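# Lower a held peg into a plate's hole

## Task

The left gripper starts out holding a peg a little above a plate, near the plate's hole. Get the peg down into that hole so it sits on the hole's floor, without forcing or wedging it in hard, since excessive pushing or jamming counts as failure.

## Robot and tools

Robot: two arms, left_arm and right_arm, each with a two-finger gripper. Only the left arm matters here; it already holds the peg. The right arm can stay still.

Frame: everything uses the scene frame. Its origin sits at table-top height, halfway between the two nominal arm bases. +z points up, +x points out over the table, and left_arm is on the +y side. Image left and right do not match these names. Measured bases: left_arm at (-0.028, +0.278, +0.012) m, right_arm at (+0.008, -0.272, +0.028) m. The fingers point along the gripper's own +z and open along its y. end_effector_position is the spot between the pads, roughly 1 cm short of the fingertips. Printed positions and orientations may be wrong by up to a few cm, more when the arm reaches far.

The 14-number row (shared by execute_actions and move): one flat list covering both arms, each number between -1 and 1. Order: left dx, dy, dz, rx, ry, rz, opening, then the same seven for the right arm. dx..rz are offsets, not poses: they count from that arm's current Hand target (shown in results), along the scene axes, with rotation about the Hand target's position. Scale: 1.0 equals 0.6 m for dx/dy/dz and 180 degrees for rotation; rx, ry, rz form a single rotation vector. So 1 cm down is dz = -0.0167. Opening is absolute: +1 fully open (0.093 m), -1 closed. An arm you don't want to move gets six zeros, but its opening must still be stated (a 0 there is a real command, half open). To keep holding the peg, resend the same opening that closed the fingers; sending a number well above the reading for the peg's width releases it.

execute_actions(actions, cameras): actions is a list of actions; each action is up to 15 rows, one per 1/30 s step, and a short table repeats its last row up to step 15. Every row of an action is measured from the Hand target at that action's start, not from the previous row; the next action starts from the new Hand target, so repeating an offset moves further. An empty actions list returns camera images and full state. cameras lists camera names, ["all"], or [] for none.

move(target, speed, blend, opening_speed, grip_force, blocking, cameras): drives each gripper in a straight line toward target. target is one 14-number row or a list of up to 15 rows; all are offsets from the same starting Hand targets, not chained. speed is m/s (0.002 to 2.9, default 0.25); rotation limit is twice that in rad/s. blend in m rounds corners in a list (0 means stop at each). opening_speed is per second on the -1..+1 scale, at least 0.2. grip_force is newtons per pad, 10 to 50, and persists; below 50 the fingers close slowly. blocking=false returns after about 0.5 s while the motion continues. The path ignores obstacles; faster moves hit harder and overshoot more, and a target well beyond a contact presses harder. The result adds a move: line, e.g. done (within 10 mm and 2 degrees), off_target, moving, held, fault, plus which limits acted (paced = pose clipped, held = steps withheld).

wait(seconds, cameras): lets time pass, 0 to 3600 s, sending nothing new; returns early if a running move ends. stop(cameras): brakes a running move. zoom_image(camera, region): region [x0, y0, x1, y1] in pixels of that camera's latest image, at most 504 by 504. Cameras: cam_head_left, cam_head_right, cam_high, cam_low, cam_left_wrist, cam_right_wrist, each 672x504. read_manual(section) returns only licence text. finished_scene(scene) ends the scene irreversibly; the peg must stay seated with the robot not holding it up.

Reading results: Hand target is the last commanded pose after clipping; the gripper often rests short of it. Another execute_actions call, even all zeros, re-requests it; if still short, send the remaining gap as an offset. Orientation commands are clipped to within 40 degrees of the measured one per step. grip_measured is the finger motor on the -1..+1 scale: pads meet near -0.94, and each mm of object width adds about 0.0208. It can read up to about 0.02 high. Joint positions end with the opening in metres. Joint torques may carry offsets and noise; joints 1 to 3 wrap at ±28 N m. Joint velocities may say within noise.

Cautions: approach the hole slowly in small steps, checking with wrist and head cameras, and align above it before descending. Stop lowering once the peg meets the bottom; do not keep commanding below it, and to end a push, command a target back above the gripper. Friction and weight can leave the gripper low or tilted, so check pose after each step. Don't drop the peg, slam anything, let things leave the table, or bring the arms or wrist-camera cables into contact. Avoid paths close to an arm's own base. Long holding, stretching or pushing heats motors: MOTOR HOT appears at 75 °C, a fault fold at 90 °C, and the arm goes limp at 100 °C. Loose objects may occasionally be nudged.

Each tool is called after "Call:" as name(argument=value, ...), one argument or row to a line, values as JSON.

## Session

Call:
execute_actions(
  actions=[],
  cameras=["cam_left_wrist"],
)

Call:
zoom_image(
  camera="cam_left_wrist",
  region=[100, 0, 352, 252],
)

Call:
zoom_image(
  camera="cam_left_wrist",
  region=[352, 0, 604, 252],
)

Call:
zoom_image(
  camera="cam_left_wrist",
  region=[100, 220, 300, 420],
)

Call:
zoom_image(
  camera="cam_left_wrist",
  region=[400, 230, 600, 430],
)

Call:
zoom_image(
  camera="cam_left_wrist",
  region=[260, 140, 460, 290],
)

Scene clock: 0.00 s.
left_arm: end_effector_position=(+0.2903, +0.1129, +0.1417) grip_measured=-0.200 end_effector_quat_wxyz=(+0.067, +0.869, +0.487, +0.050) | right_arm: end_effector_position=(+0.3830, -0.2708, +0.4305) grip_measured=+1.000 end_effector_quat_wxyz=(+0.707, -0.001, +0.707, +0.001)
Joint positions: left_arm=[-0.453 1.744 1.485 -1.144 -0.011 1.637 0.036] | right_arm=[0 1.047 1.047 0 0 0 0.093]
Joint velocities: left_arm=[-0.017 -0.017 0.007 0.066 -0.007 -0.051 0.005] | right_arm=[within noise]
Joint torques (N m): no reading
Motor temperatures (°C): left_arm=[33 35 36 34 32 32 34] | right_arm=[33 33 38 43 31 34 34]
Heat: left arm: 36 °C; right arm: 43 °C.
Hand target: left_arm +0.2879, +0.1132, +0.1491; +0.070, +0.869, +0.487, +0.050 | right_arm +0.3814, -0.2708, +0.4389; +0.714, -0.001, +0.700, +0.001
Tool commands: left_gripper/opening=-0.923928 right_gripper/opening=+1.0
Images, in order (width x height): cam_left_wrist 672x504.

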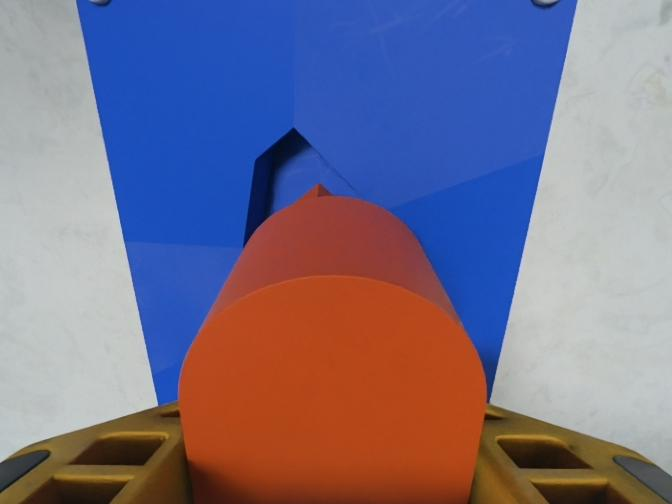

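Scaled by 2.000 from the camera's image (finer frame: 960x720).

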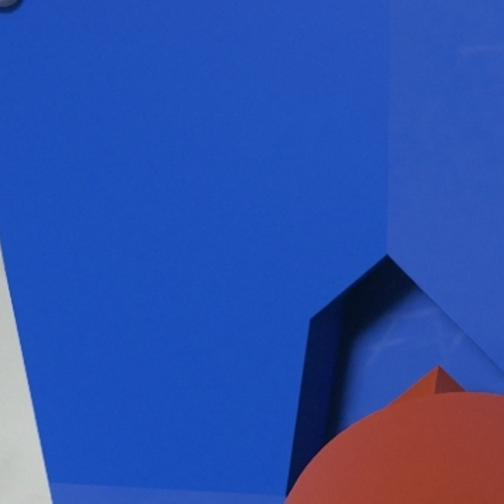

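Scaled by 2.000 from the camera's image (finer frame: 960x720).

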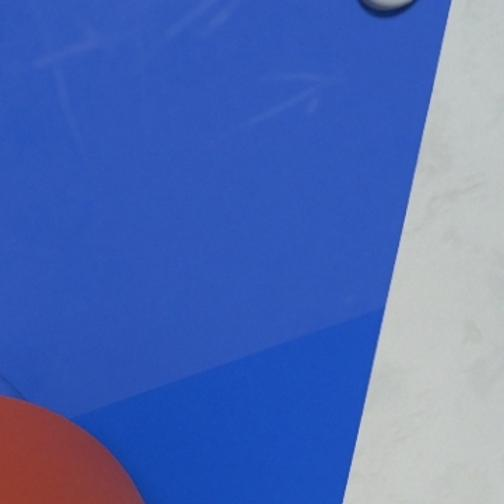

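Scaled by 2.520 from the camera's image (finer frame: 960x720).

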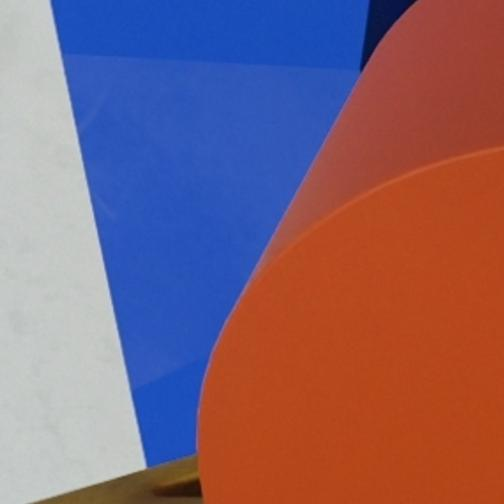

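Scaled by 2.520 from the camera's image (finer frame: 960x720).

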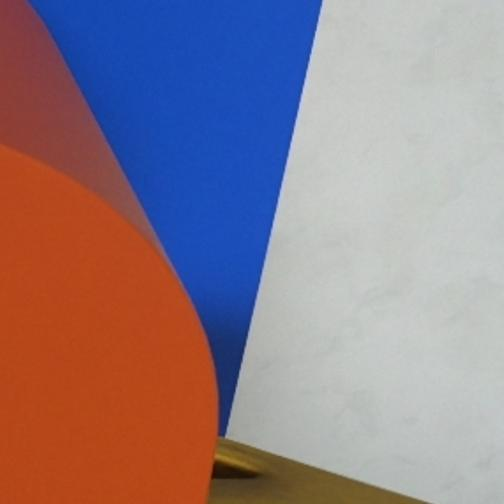

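Scaled by 2.520 from the camera's image (finer frame: 960x720).

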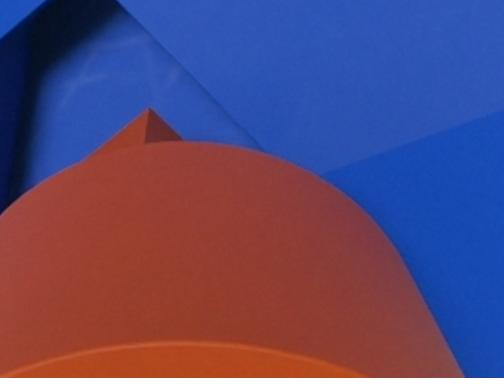

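Call:
move(
  target=[
    [0, 0, 0.05, 0, 0, 0, -0.923928, 0, 0, 0, 0, 0, 0, 1.0],
    [0.0185, -0.0458, 0.0615, 0.0264, 0.029, -0.0004, -0.923928, 0, 0, 0, 0, 0, 0, 1.0],
    [0.014, -0.0378, -0.0048, 0.0264, 0.029, -0.0004, -0.923928, 0, 0, 0, 0, 0, 0, 1.0],
  ],
  speed=0.12,
  blend=0.01,
  cameras=["cam_left_wrist"],
)

Call:
zoom_image(
  camera="cam_left_wrist",
  region=[100, 0, 352, 252],
)

Call:
zoom_image(
  camera="cam_left_wrist",
  region=[352, 0, 604, 252],
)

Call:
zoom_image(
  camera="cam_left_wrist",
  region=[100, 220, 300, 420],
)

Call:
zoom_image(
  camera="cam_left_wrist",
  region=[400, 230, 600, 430],
)

Call:
zoom_image(
  camera="cam_left_wrist",
  region=[260, 120, 460, 270],
)

Scene clock: 138.37 s.
left_arm: end_effector_position=(+0.3008, +0.0863, +0.1452) grip_measured=-0.164 end_effector_quat_wxyz=(+0.020, +0.874, +0.484, +0.030) | right_arm: end_effector_position=(+0.3830, -0.2708, +0.4305) grip_measured=+1.000 end_effector_quat_wxyz=(+0.707, -0.001, +0.707, +0.001)
Joint positions: left_arm=[-0.511 1.929 1.747 -1.323 -0.033 1.589 0.037] | right_arm=[0 1.047 1.047 0 0 0 0.093]
Joint torques (N m): left_arm=[0.16 -8.28 4.94 0.01 -0.2 -0.15] | right_arm=[-0.35 -2.73 8.65 2.4 0.05 0.05]
Motor temperatures (°C): left_arm=[33 48 43 33 32 32 37] | right_arm=[33 35 50 53 31 34 34]
Heat: left arm: 48 °C; right arm: 53 °C.
Hand target: left_arm +0.2963, +0.0905, +0.1462; +0.012, +0.873, +0.486, +0.030 | right_arm +0.3814, -0.2708, +0.4389; +0.714, -0.001, +0.700, +0.001
Off the commanded pose: left_arm 0.006 m, 1 deg | right_arm 0.008 m, 1 deg.
move: done

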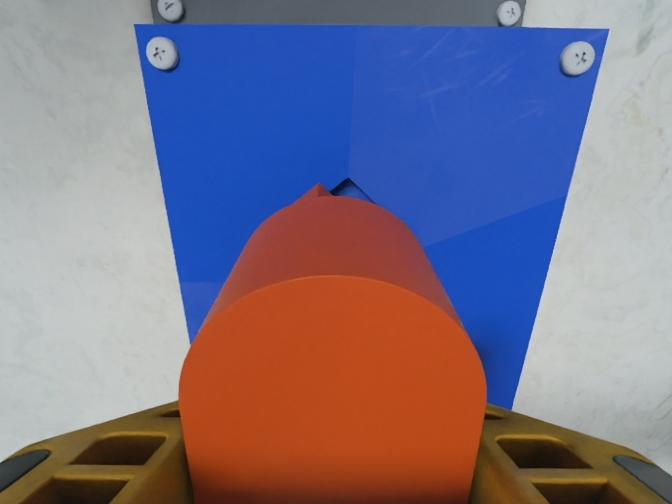

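Scaled by 2.000 from the camera's image (finer frame: 960x720).

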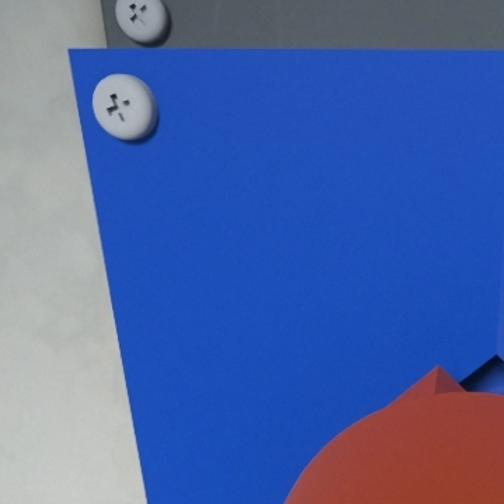

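Scaled by 2.000 from the camera's image (finer frame: 960x720).

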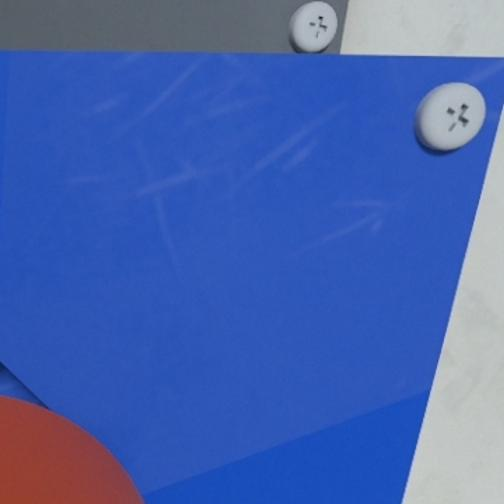

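Scaled by 2.520 from the camera's image (finer frame: 960x720).

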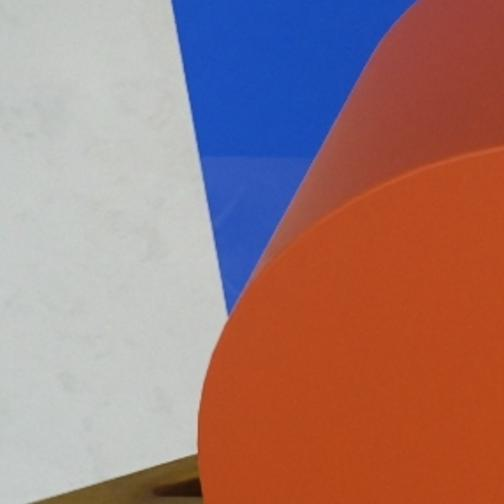

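Scaled by 2.520 from the camera's image (finer frame: 960x720).

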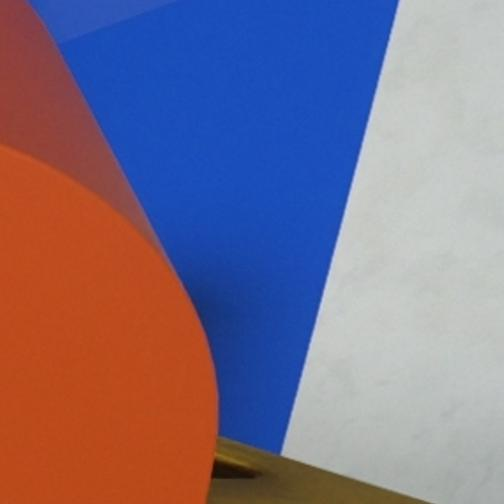

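Scaled by 2.520 from the camera's image (finer frame: 960x720).

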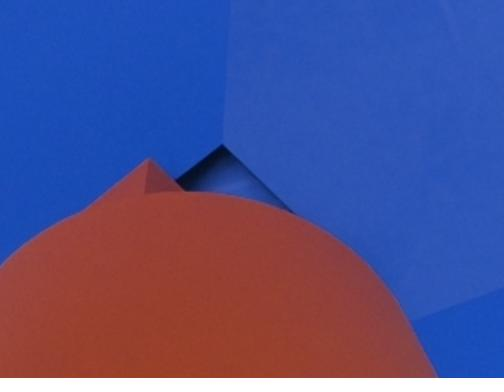

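Call:
move(
  target=[-0.0092, 0.0113, -0.0123, 0.0041, 0.0058, 0.0008, -0.923928, 0, 0, 0, 0, 0, 0, 1.0],
  speed=0.06,
  cameras=["cam_left_wrist"],
)

Call:
zoom_image(
  camera="cam_left_wrist",
  region=[100, 0, 352, 252],
)

Call:
zoom_image(
  camera="cam_left_wrist",
  region=[352, 0, 604, 252],
)

Call:
zoom_image(
  camera="cam_left_wrist",
  region=[100, 220, 300, 420],
)

Call:
zoom_image(
  camera="cam_left_wrist",
  region=[400, 230, 600, 430],
)

Call:
zoom_image(
  camera="cam_left_wrist",
  region=[260, 140, 380, 260],
)

Scene clock: 174.77 s.
left_arm: end_effector_position=(+0.2943, +0.0905, +0.1332) grip_measured=-0.164 end_effector_quat_wxyz=(+0.005, +0.875, +0.484, +0.023) | right_arm: end_effector_position=(+0.3830, -0.2708, +0.4305) grip_measured=+1.000 end_effector_quat_wxyz=(+0.707, -0.001, +0.707, +0.001)
Joint positions: left_arm=[-0.511 1.929 1.701 -1.311 -0.034 1.589 0.037] | right_arm=[0 1.047 1.047 0 0 0 0.093]
Joint torques (N m): left_arm=[0.96 -9.52 4.89 -0.05 -0.18 -0.09] | right_arm=[-0.29 -2.71 8.75 2.37 0.04 0.03]
Heat: left arm: 50 °C; right arm: 54 °C.
Hand target: left_arm +0.2908, +0.0973, +0.1388; +0.002, +0.873, +0.487, +0.025 | right_arm +0.3814, -0.2708, +0.4389; +0.714, -0.001, +0.700, +0.001
Off the commanded pose: left_arm 0.010 m, 1 deg | right_arm 0.008 m, 1 deg.
move: done

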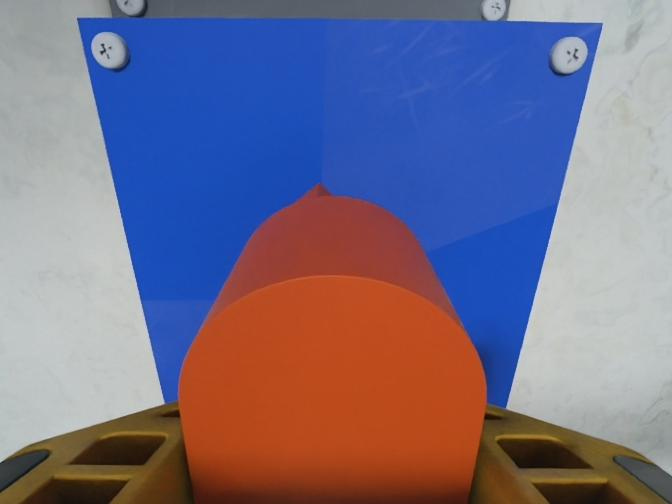

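Scaled by 2.000 from the camera's image (finer frame: 960x720).

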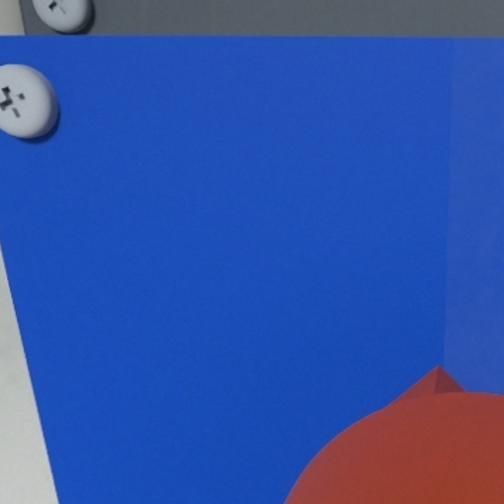

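Scaled by 2.000 from the camera's image (finer frame: 960x720).

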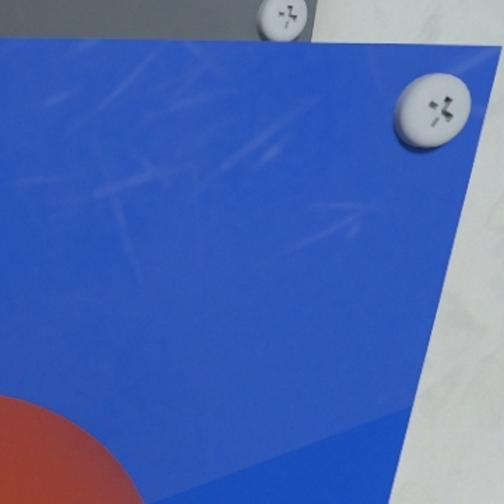

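Scaled by 2.520 from the camera's image (finer frame: 960x720).

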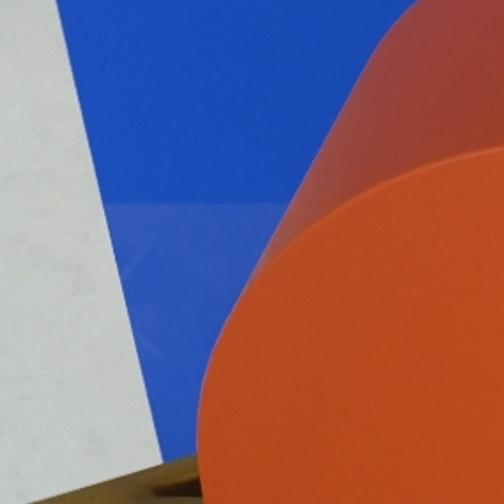

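Scaled by 2.520 from the camera's image (finer frame: 960x720).

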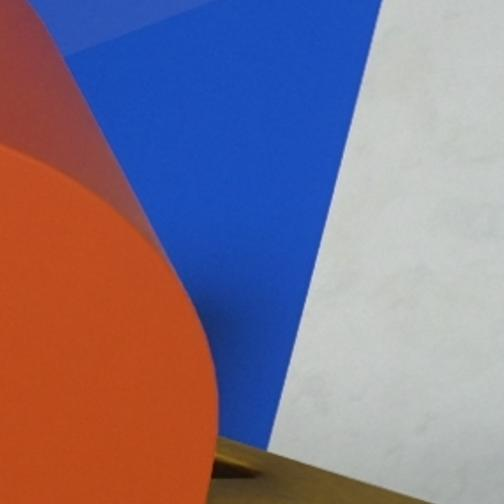

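Scaled by 4.200 from the camera's image (finer frame: 960x720).

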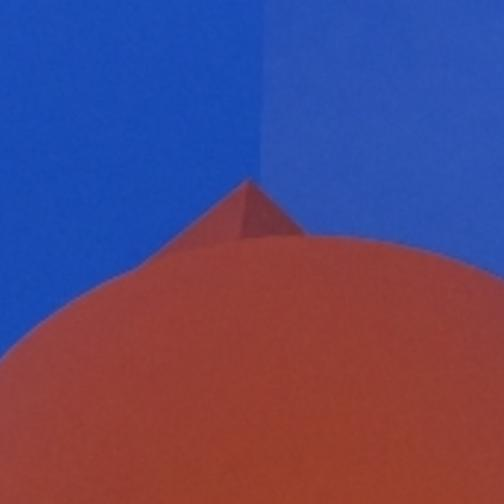

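Call:
move(
  target=[
    [-0.0018, -0.0367, 0.0585, 0.0024, 0.0033, -0.0019, -0.923928, 0, 0, 0, 0, 0, 0, 1.0],
    [-0.0005, -0.0032, -0.0042, 0.0024, 0.0033, -0.0019, -0.923928, 0, 0, 0, 0, 0, 0, 1.0],
  ],
  speed=0.1,
  blend=0.005,
  cameras=["cam_left_wrist"],
)

Call:
zoom_image(
  camera="cam_left_wrist",
  region=[260, 120, 380, 240],
)

Call:
zoom_image(
  camera="cam_left_wrist",
  region=[70, 0, 170, 100],
)

Call:
zoom_image(
  camera="cam_left_wrist",
  region=[520, 0, 620, 100],
)

Call:
zoom_image(
  camera="cam_left_wrist",
  region=[110, 320, 210, 420],
)

Call:
zoom_image(
  camera="cam_left_wrist",
  region=[470, 320, 570, 420],
)

Scene clock: 241.93 s.
left_arm: end_effector_position=(+0.2921, +0.0915, +0.1323) grip_measured=-0.164 end_effector_quat_wxyz=(-0.008, +0.873, +0.487, +0.017) | right_arm: end_effector_position=(+0.3830, -0.2708, +0.4305) grip_measured=+1.000 end_effector_quat_wxyz=(+0.707, -0.001, +0.707, +0.001)
Joint positions: left_arm=[-0.514 1.947 1.721 -1.341 -0.038 1.579 0.037] | right_arm=[0 1.047 1.047 0 0 0 0.093]
Joint torques (N m): left_arm=[0.49 -9.66 4.3 0.07 -0.1 0.05] | right_arm=[-0.25 -2.63 8.76 2.41 0.04 0.05]
Motor temperatures (°C): left_arm=[33 56 40 33 32 32 37] | right_arm=[33 35 52 55 31 34 34]
Heat: left arm: 56 °C; right arm: 55 °C.
Hand target: left_arm +0.2905, +0.0953, +0.1363; -0.004, +0.874, +0.485, +0.022 | right_arm +0.3814, -0.2708, +0.4389; +0.714, -0.001, +0.700, +0.001
Off the commanded pose: left_arm 0.006 m, 1 deg | right_arm 0.008 m, 1 deg.
move: done

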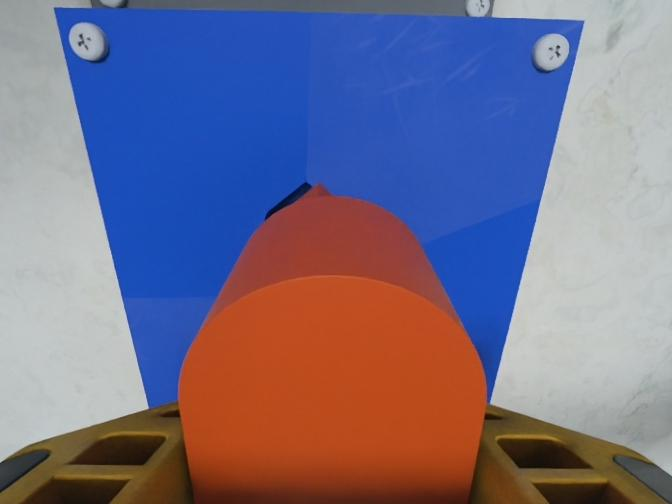

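Scaled by 4.200 from the camera's image (finer frame: 960x720).

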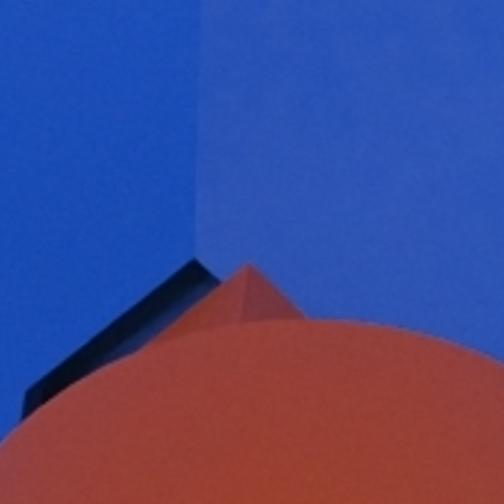

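Scaled by 5.040 from the camera's image (finer frame: 960x720).

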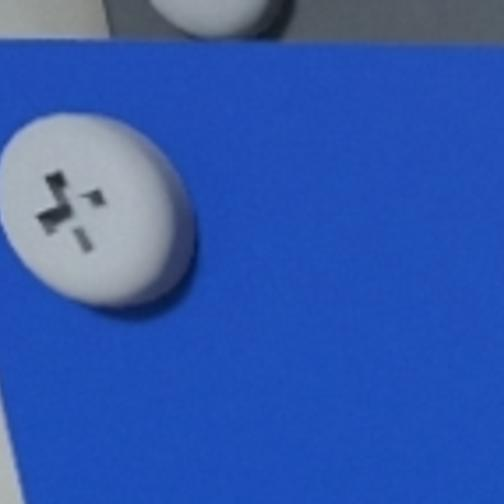

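Scaled by 5.040 from the camera's image (finer frame: 960x720).

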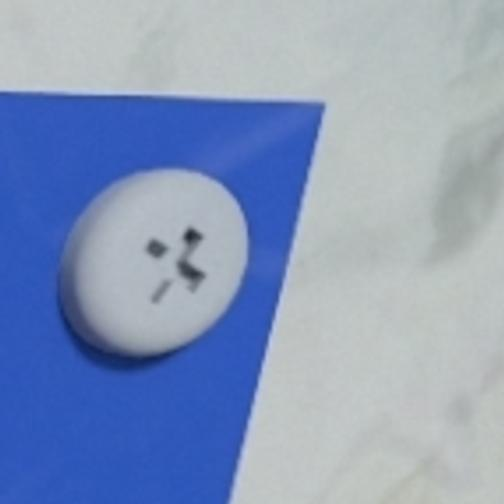

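Scaled by 5.040 from the camera's image (finer frame: 960x720).

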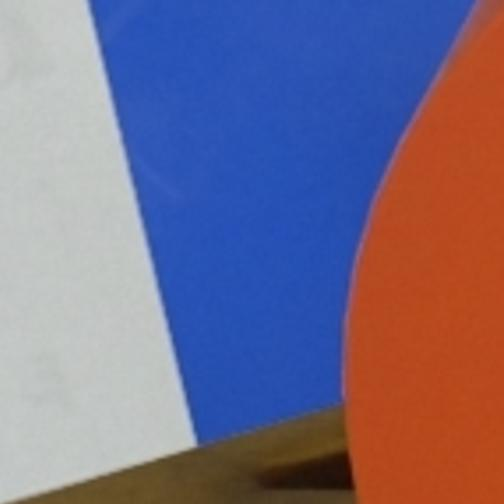

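Scaled by 5.040 from the camera's image (finer frame: 960x720).

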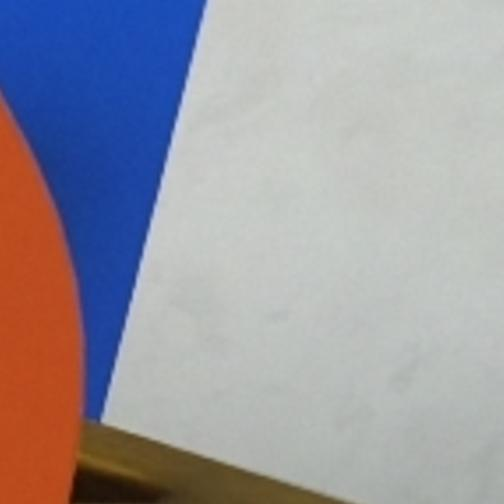

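Call:
move(
  target=[
    [0.0043, -0.036, 0.064, -0.0061, -0.0004, -0.0029, -0.923928, 0, 0, 0, 0, 0, 0, 1.0],
    [0.0057, -0.0025, 0.0013, -0.0061, -0.0004, -0.0029, -0.923928, 0, 0, 0, 0, 0, 0, 1.0],
  ],
  speed=0.1,
  blend=0.005,
  cameras=["cam_left_wrist"],
)

Call:
zoom_image(
  camera="cam_left_wrist",
  region=[260, 120, 380, 240],
)

Call:
zoom_image(
  camera="cam_left_wrist",
  region=[70, 0, 170, 100],
)

Call:
zoom_image(
  camera="cam_left_wrist",
  region=[520, 0, 620, 100],
)

Call:
zoom_image(
  camera="cam_left_wrist",
  region=[110, 320, 210, 420],
)

Call:
zoom_image(
  camera="cam_left_wrist",
  region=[470, 320, 570, 420],
)

Scene clock: 317.23 s.
left_arm: end_effector_position=(+0.2973, +0.0921, +0.1302) grip_measured=-0.164 end_effector_quat_wxyz=(-0.002, +0.875, +0.484, +0.020) | right_arm: end_effector_position=(+0.3830, -0.2708, +0.4305) grip_measured=+1.000 end_effector_quat_wxyz=(+0.707, -0.001, +0.707, +0.001)
Joint positions: left_arm=[-0.505 1.952 1.72 -1.323 -0.037 1.594 0.037] | right_arm=[0 1.047 1.047 0 0 0 0.093]
Joint torques (N m): left_arm=[0.59 -10.04 4.85 -0.07 0.02 0.04] | right_arm=[-0.27 -2.63 8.73 2.4 0.07 0.05]
Motor temperatures (°C): left_arm=[33 58 39 33 32 32 37] | right_arm=[33 35 53 56 31 34 34]
Heat: left arm: 58 °C; right arm: 56 °C.
Hand target: left_arm +0.2939, +0.0938, +0.1371; +0.005, +0.877, +0.481, +0.018 | right_arm +0.3814, -0.2708, +0.4389; +0.714, -0.001, +0.700, +0.001
Off the commanded pose: left_arm 0.008 m, 1 deg | right_arm 0.008 m, 1 deg.
move: done

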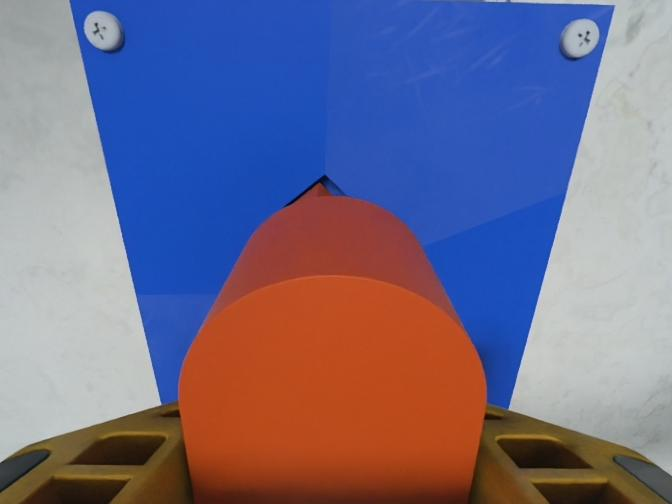

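Scaled by 4.200 from the camera's image (finer frame: 960x720).

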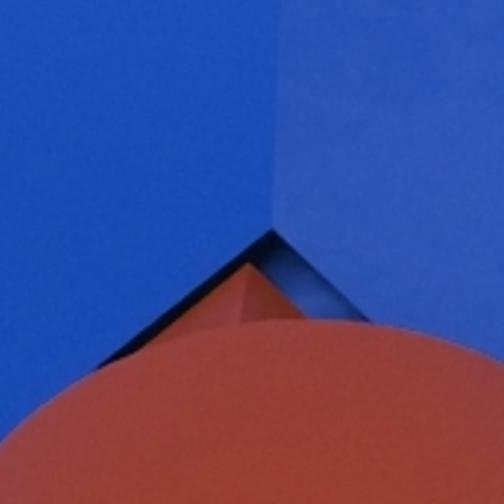

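Scaled by 5.040 from the camera's image (finer frame: 960x720).

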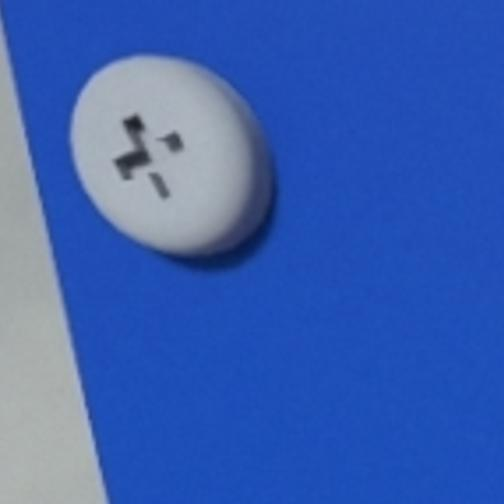

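Scaled by 5.040 from the camera's image (finer frame: 960x720).

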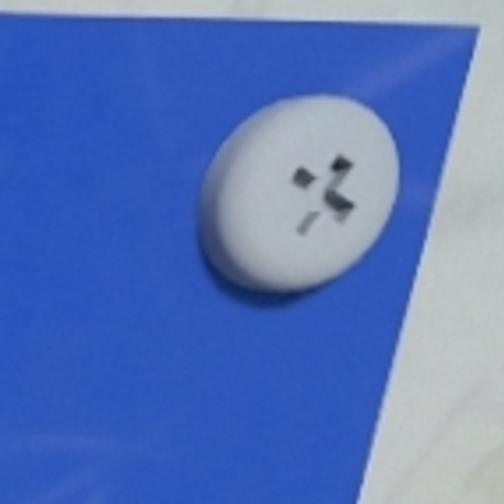

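Scaled by 5.040 from the camera's image (finer frame: 960x720).

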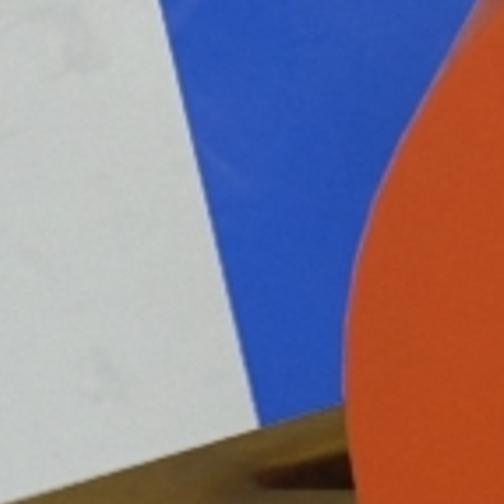

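Scaled by 5.040 from the camera's image (finer frame: 960x720).

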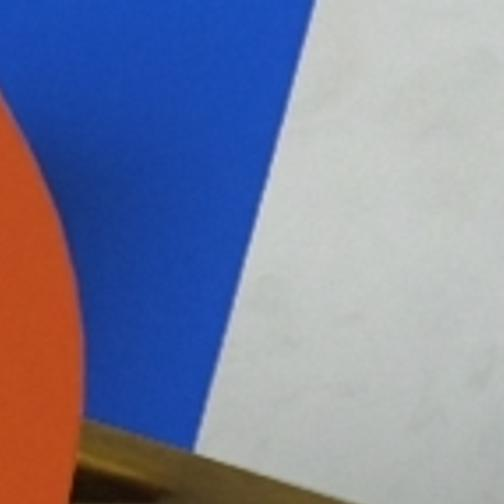

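Call:
move(
  target=[
    [0.0122, -0.0077, 0.0693, 0, 0, 0, -0.923928, 0, 0, 0, 0, 0, 0, 1.0],
    [-0.0015, 0.0005, 0.0066, 0, 0, 0, -0.923928, 0, 0, 0, 0, 0, 0, 1.0],
  ],
  speed=0.1,
  blend=0.005,
  cameras=["cam_left_wrist"],
)

Call:
zoom_image(
  camera="cam_left_wrist",
  region=[260, 120, 380, 240],
)

Call:
zoom_image(
  camera="cam_left_wrist",
  region=[70, 0, 170, 100],
)

Call:
zoom_image(
  camera="cam_left_wrist",
  region=[520, 0, 620, 100],
)

Call:
zoom_image(
  camera="cam_left_wrist",
  region=[110, 320, 210, 420],
)

Call:
zoom_image(
  camera="cam_left_wrist",
  region=[470, 320, 570, 420],
)

Scene clock: 385.53 s.
left_arm: end_effector_position=(+0.2991, +0.0910, +0.1329) grip_measured=-0.164 end_effector_quat_wxyz=(+0.001, +0.875, +0.485, +0.022) | right_arm: end_effector_position=(+0.3830, -0.2708, +0.4305) grip_measured=+1.000 end_effector_quat_wxyz=(+0.707, -0.001, +0.707, +0.001)
Joint positions: left_arm=[-0.505 1.952 1.731 -1.325 -0.037 1.594 0.037] | right_arm=[0 1.047 1.047 0 0 0 0.093]
Joint torques (N m): left_arm=[0.55 -10.02 4.86 -0.1 0.02 0.09] | right_arm=[-0.25 -2.61 8.69 2.38 0.07 0.07]
Motor temperatures (°C): left_arm=[33 63 38 33 32 32 37] | right_arm=[33 35 54 57 31 34 34]
Heat: left arm: 63 °C; right arm: 57 °C.
Hand target: left_arm +0.2930, +0.0942, +0.1411; +0.005, +0.877, +0.481, +0.018 | right_arm +0.3814, -0.2708, +0.4389; +0.714, -0.001, +0.700, +0.001
Off the commanded pose: left_arm 0.011 m, 1 deg | right_arm 0.008 m, 1 deg.
move: off_target (left_arm)

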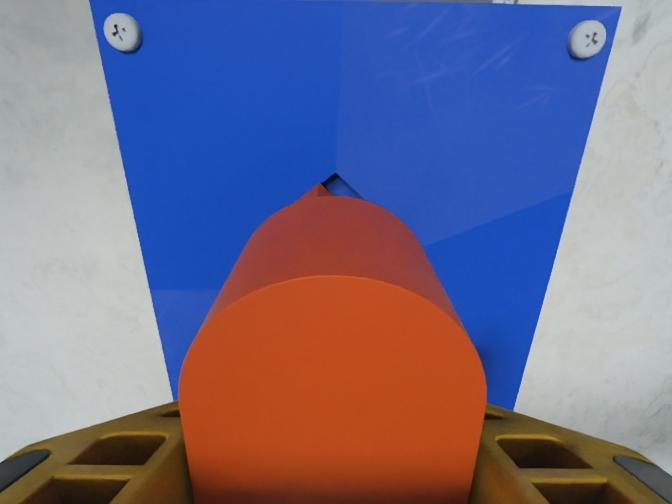

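Scaled by 4.200 from the camera's image (finer frame: 960x720).

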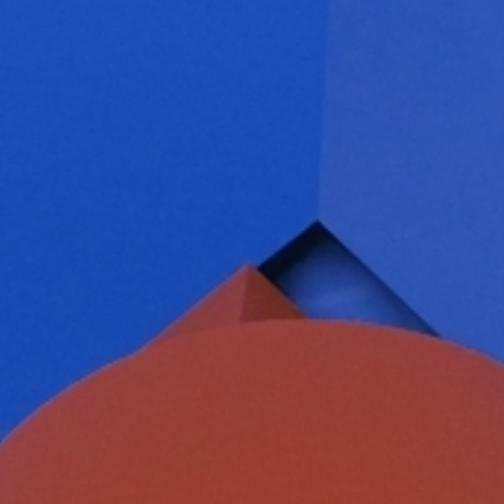

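Scaled by 5.040 from the camera's image (finer frame: 960x720).

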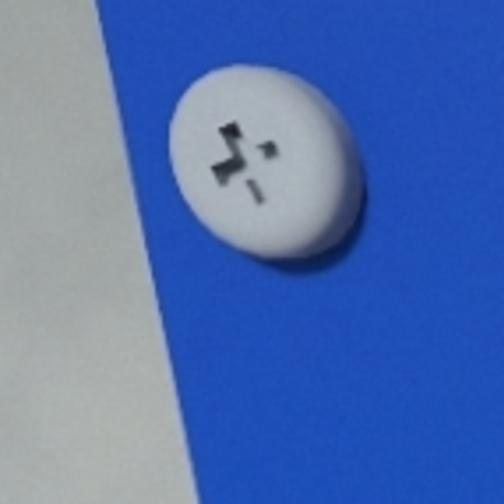

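Scaled by 5.040 from the camera's image (finer frame: 960x720).

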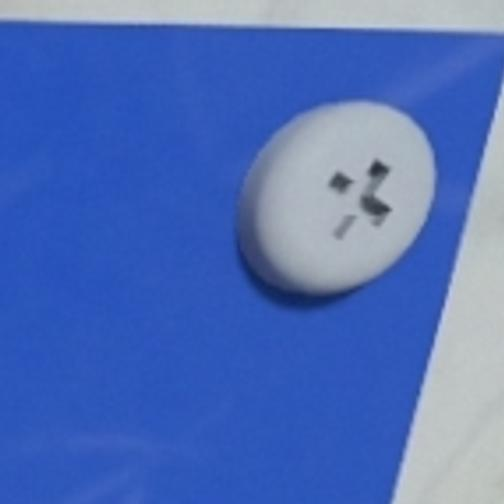

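Scaled by 5.040 from the camera's image (finer frame: 960x720).

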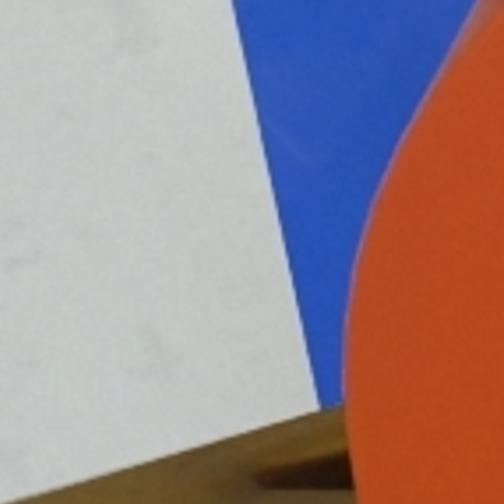

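Scaled by 5.040 from the camera's image (finer frame: 960x720).

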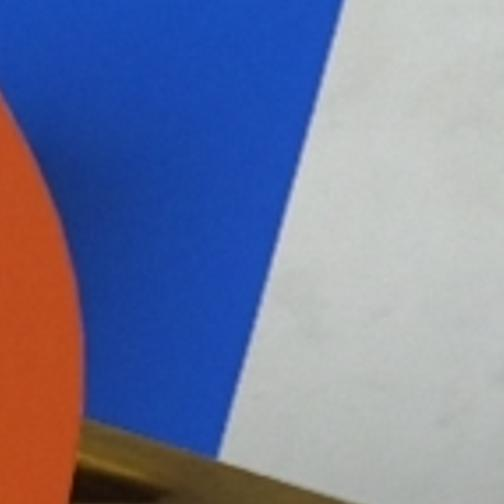

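Call:
move(
  target=[
    [-0.0413, 0.0232, 0.0577, 0.0036, 0.0065, -0.0015, -0.923928, 0, 0, 0, 0, 0, 0, 1.0],
    [-0.0057, 0.0017, -0.009, 0.0036, 0.0065, -0.0015, -0.923928, 0, 0, 0, 0, 0, 0, 1.0],
  ],
  speed=0.1,
  blend=0.003,
  cameras=["cam_left_wrist"],
)

Call:
zoom_image(
  camera="cam_left_wrist",
  region=[260, 120, 380, 240],
)

Call:
zoom_image(
  camera="cam_left_wrist",
  region=[70, 0, 170, 100],
)

Call:
zoom_image(
  camera="cam_left_wrist",
  region=[520, 0, 620, 100],
)

Call:
zoom_image(
  camera="cam_left_wrist",
  region=[110, 320, 210, 420],
)

Call:
zoom_image(
  camera="cam_left_wrist",
  region=[470, 320, 570, 420],
)

Scene clock: 428.70 s.
left_arm: end_effector_position=(+0.2950, +0.0934, +0.1387) grip_measured=-0.164 end_effector_quat_wxyz=(+0.004, +0.875, +0.484, +0.024) | right_arm: end_effector_position=(+0.3830, -0.2708, +0.4305) grip_measured=+1.000 end_effector_quat_wxyz=(+0.707, -0.001, +0.707, +0.001)
Joint positions: left_arm=[-0.505 1.927 1.719 -1.332 -0.037 1.597 0.037] | right_arm=[0 1.047 1.047 0 0 0 0.093]
Joint torques (N m): left_arm=[0.35 -7.32 5.01 -0.09 -0.02 0.07] | right_arm=[-0.25 -2.63 8.69 2.39 0.08 0.03]
Motor temperatures (°C): left_arm=[33 62 39 33 32 32 38] | right_arm=[33 35 55 58 31 34 34]
Heat: left arm: 62 °C; right arm: 58 °C.
Hand target: left_arm +0.2895, +0.0952, +0.1357; -0.005, +0.878, +0.479, +0.012 | right_arm +0.3814, -0.2708, +0.4389; +0.714, -0.001, +0.700, +0.001
Off the commanded pose: left_arm 0.007 m, 2 deg | right_arm 0.008 m, 1 deg.
move: done

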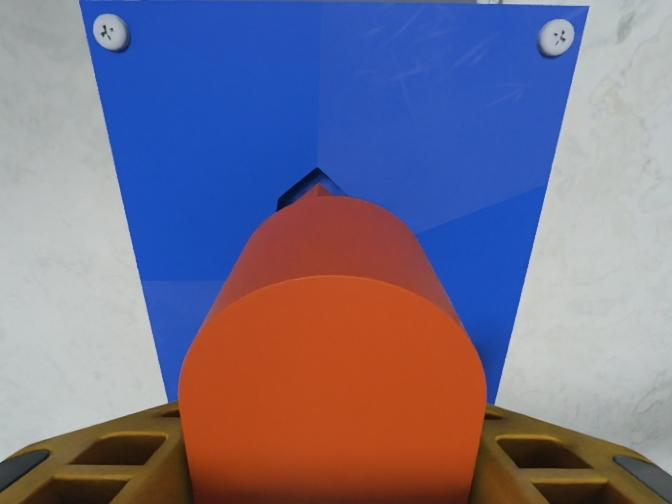

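Scaled by 4.200 from the camera's image (finer frame: 960x720).

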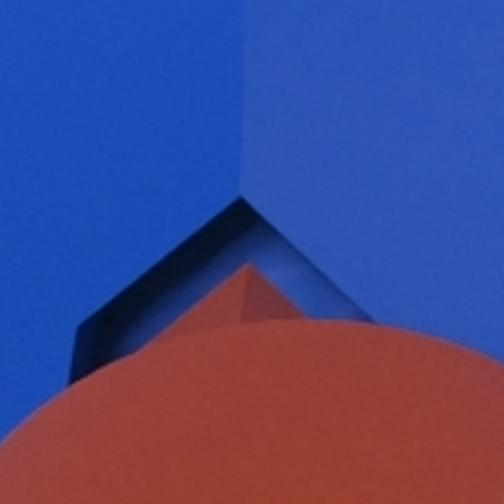

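Scaled by 5.040 from the camera's image (finer frame: 960x720).

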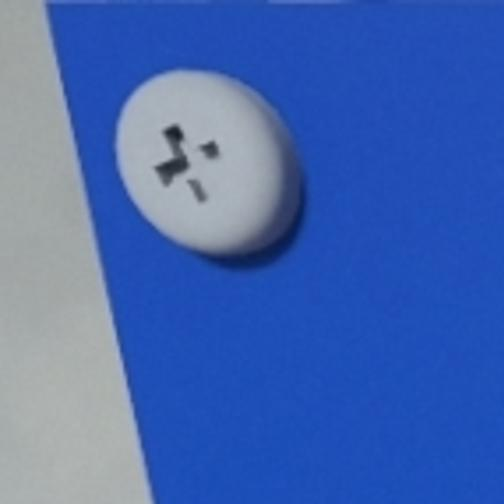

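Scaled by 5.040 from the camera's image (finer frame: 960x720).

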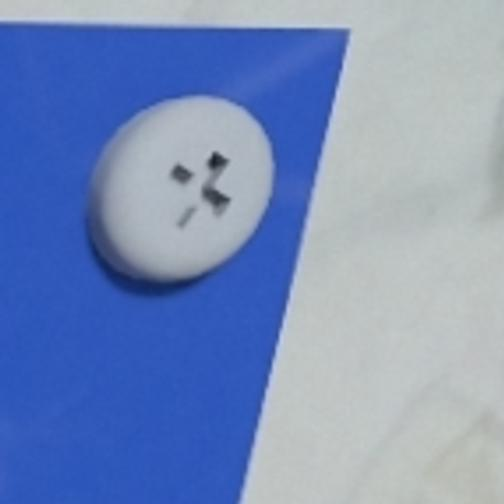

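Scaled by 5.040 from the camera's image (finer frame: 960x720).

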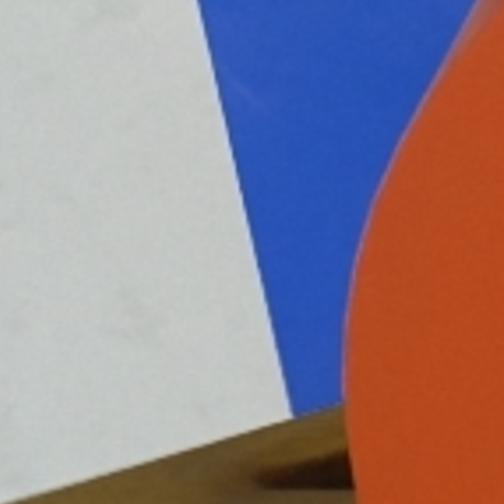

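Scaled by 5.040 from the camera's image (finer frame: 960x720).

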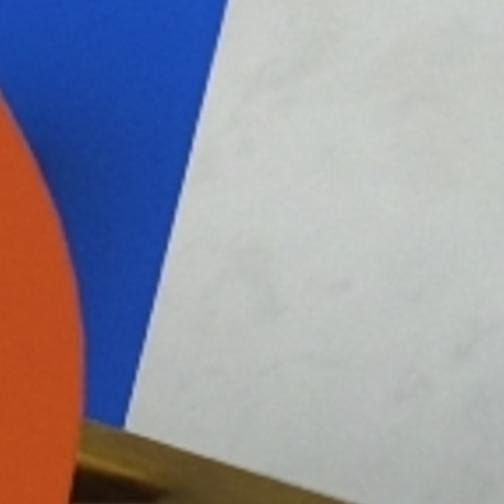

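Call:
move(
  target=[-0.0012, -0.0004, -0.0092, 0, 0, 0, -0.923928, 0, 0, 0, 0, 0, 0, 1.0],
  speed=0.05,
  cameras=["cam_left_wrist"],
)

Call:
zoom_image(
  camera="cam_left_wrist",
  region=[260, 120, 380, 240],
)

Call:
zoom_image(
  camera="cam_left_wrist",
  region=[70, 0, 170, 100],
)

Call:
zoom_image(
  camera="cam_left_wrist",
  region=[520, 0, 620, 100],
)

Scene clock: 452.10 s.
left_arm: end_effector_position=(+0.2953, +0.0932, +0.1332) grip_measured=-0.164 end_effector_quat_wxyz=(+0.004, +0.875, +0.484, +0.024) | right_arm: end_effector_position=(+0.3830, -0.2708, +0.4305) grip_measured=+1.000 end_effector_quat_wxyz=(+0.707, -0.001, +0.707, +0.001)
Joint positions: left_arm=[-0.505 1.927 1.697 -1.309 -0.037 1.597 0.037] | right_arm=[0 1.047 1.047 0 0 0 0.093]
Joint torques (N m): left_arm=[0.09 -7.47 4.62 -0.09 0.06 0.04] | right_arm=[-0.24 -2.55 8.77 2.4 0.06 0.01]
Motor temperatures (°C): left_arm=[33 58 38 33 32 32 38] | right_arm=[33 35 55 58 31 34 34]
Heat: left arm: 58 °C; right arm: 58 °C.
Hand target: left_arm +0.2888, +0.0949, +0.1302; -0.005, +0.878, +0.479, +0.012 | right_arm +0.3814, -0.2708, +0.4389; +0.714, -0.001, +0.700, +0.001
Off the commanded pose: left_arm 0.007 m, 2 deg | right_arm 0.008 m, 1 deg.
move: done

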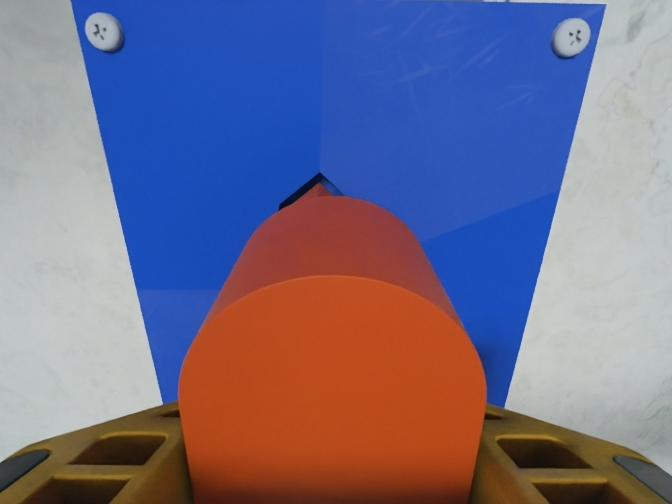

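Scaled by 4.200 from the camera's image (finer frame: 960x720).

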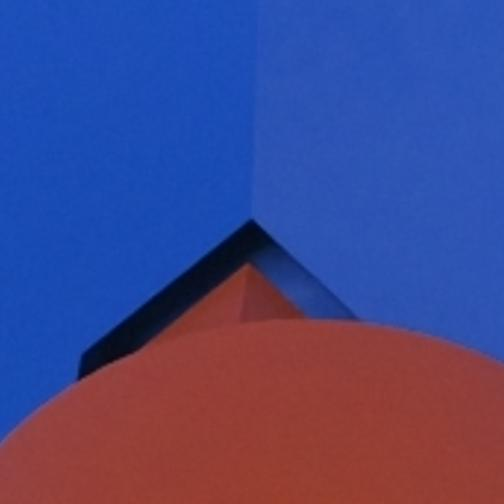

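Scaled by 5.040 from the camera's image (finer frame: 960x720).

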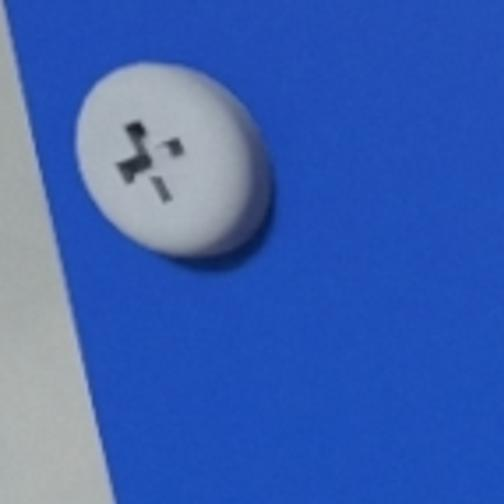

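Scaled by 5.040 from the camera's image (finer frame: 960x720).

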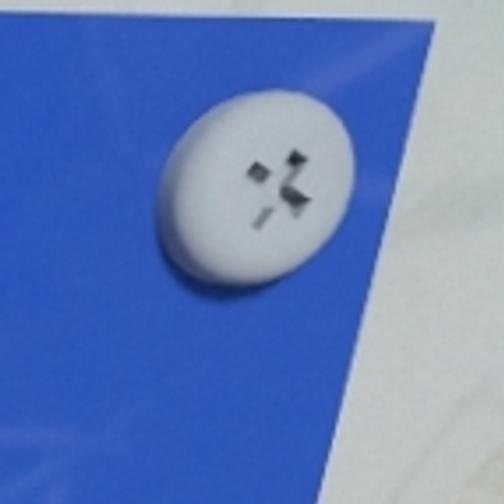

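Call:
move(
  target=[-0.0034, -0.0057, 0, 0, 0, 0, -0.923928, 0, 0, 0, 0, 0, 0, 1.0],
  speed=0.05,
  cameras=[],
)

Scene clock: 484.33 s.
left_arm: end_effector_position=(+0.2946, +0.0918, +0.1332) grip_measured=-0.164 end_effector_quat_wxyz=(+0.004, +0.876, +0.482, +0.024) | right_arm: end_effector_position=(+0.3830, -0.2708, +0.4305) grip_measured=+1.000 end_effector_quat_wxyz=(+0.707, -0.001, +0.707, +0.001)
Joint positions: left_arm=[-0.509 1.927 1.697 -1.309 -0.037 1.597 0.037] | right_arm=[0 1.047 1.047 0 0 0 0.093]
Joint torques (N m): left_arm=[-0.39 -7.46 4.81 -0.07 -0.04 -0.11] | right_arm=[-0.31 -2.65 8.73 2.39 0.04 0.06]
Motor temperatures (°C): left_arm=[33 56 38 33 32 32 38] | right_arm=[33 35 55 59 31 34 34]
Heat: left arm: 56 °C; right arm: 59 °C.
Hand target: left_arm +0.2869, +0.0916, +0.1302; -0.005, +0.878, +0.479, +0.012 | right_arm +0.3814, -0.2708, +0.4389; +0.714, -0.001, +0.700, +0.001
Off the commanded pose: left_arm 0.008 m, 2 deg | right_arm 0.008 m, 1 deg.
move: done


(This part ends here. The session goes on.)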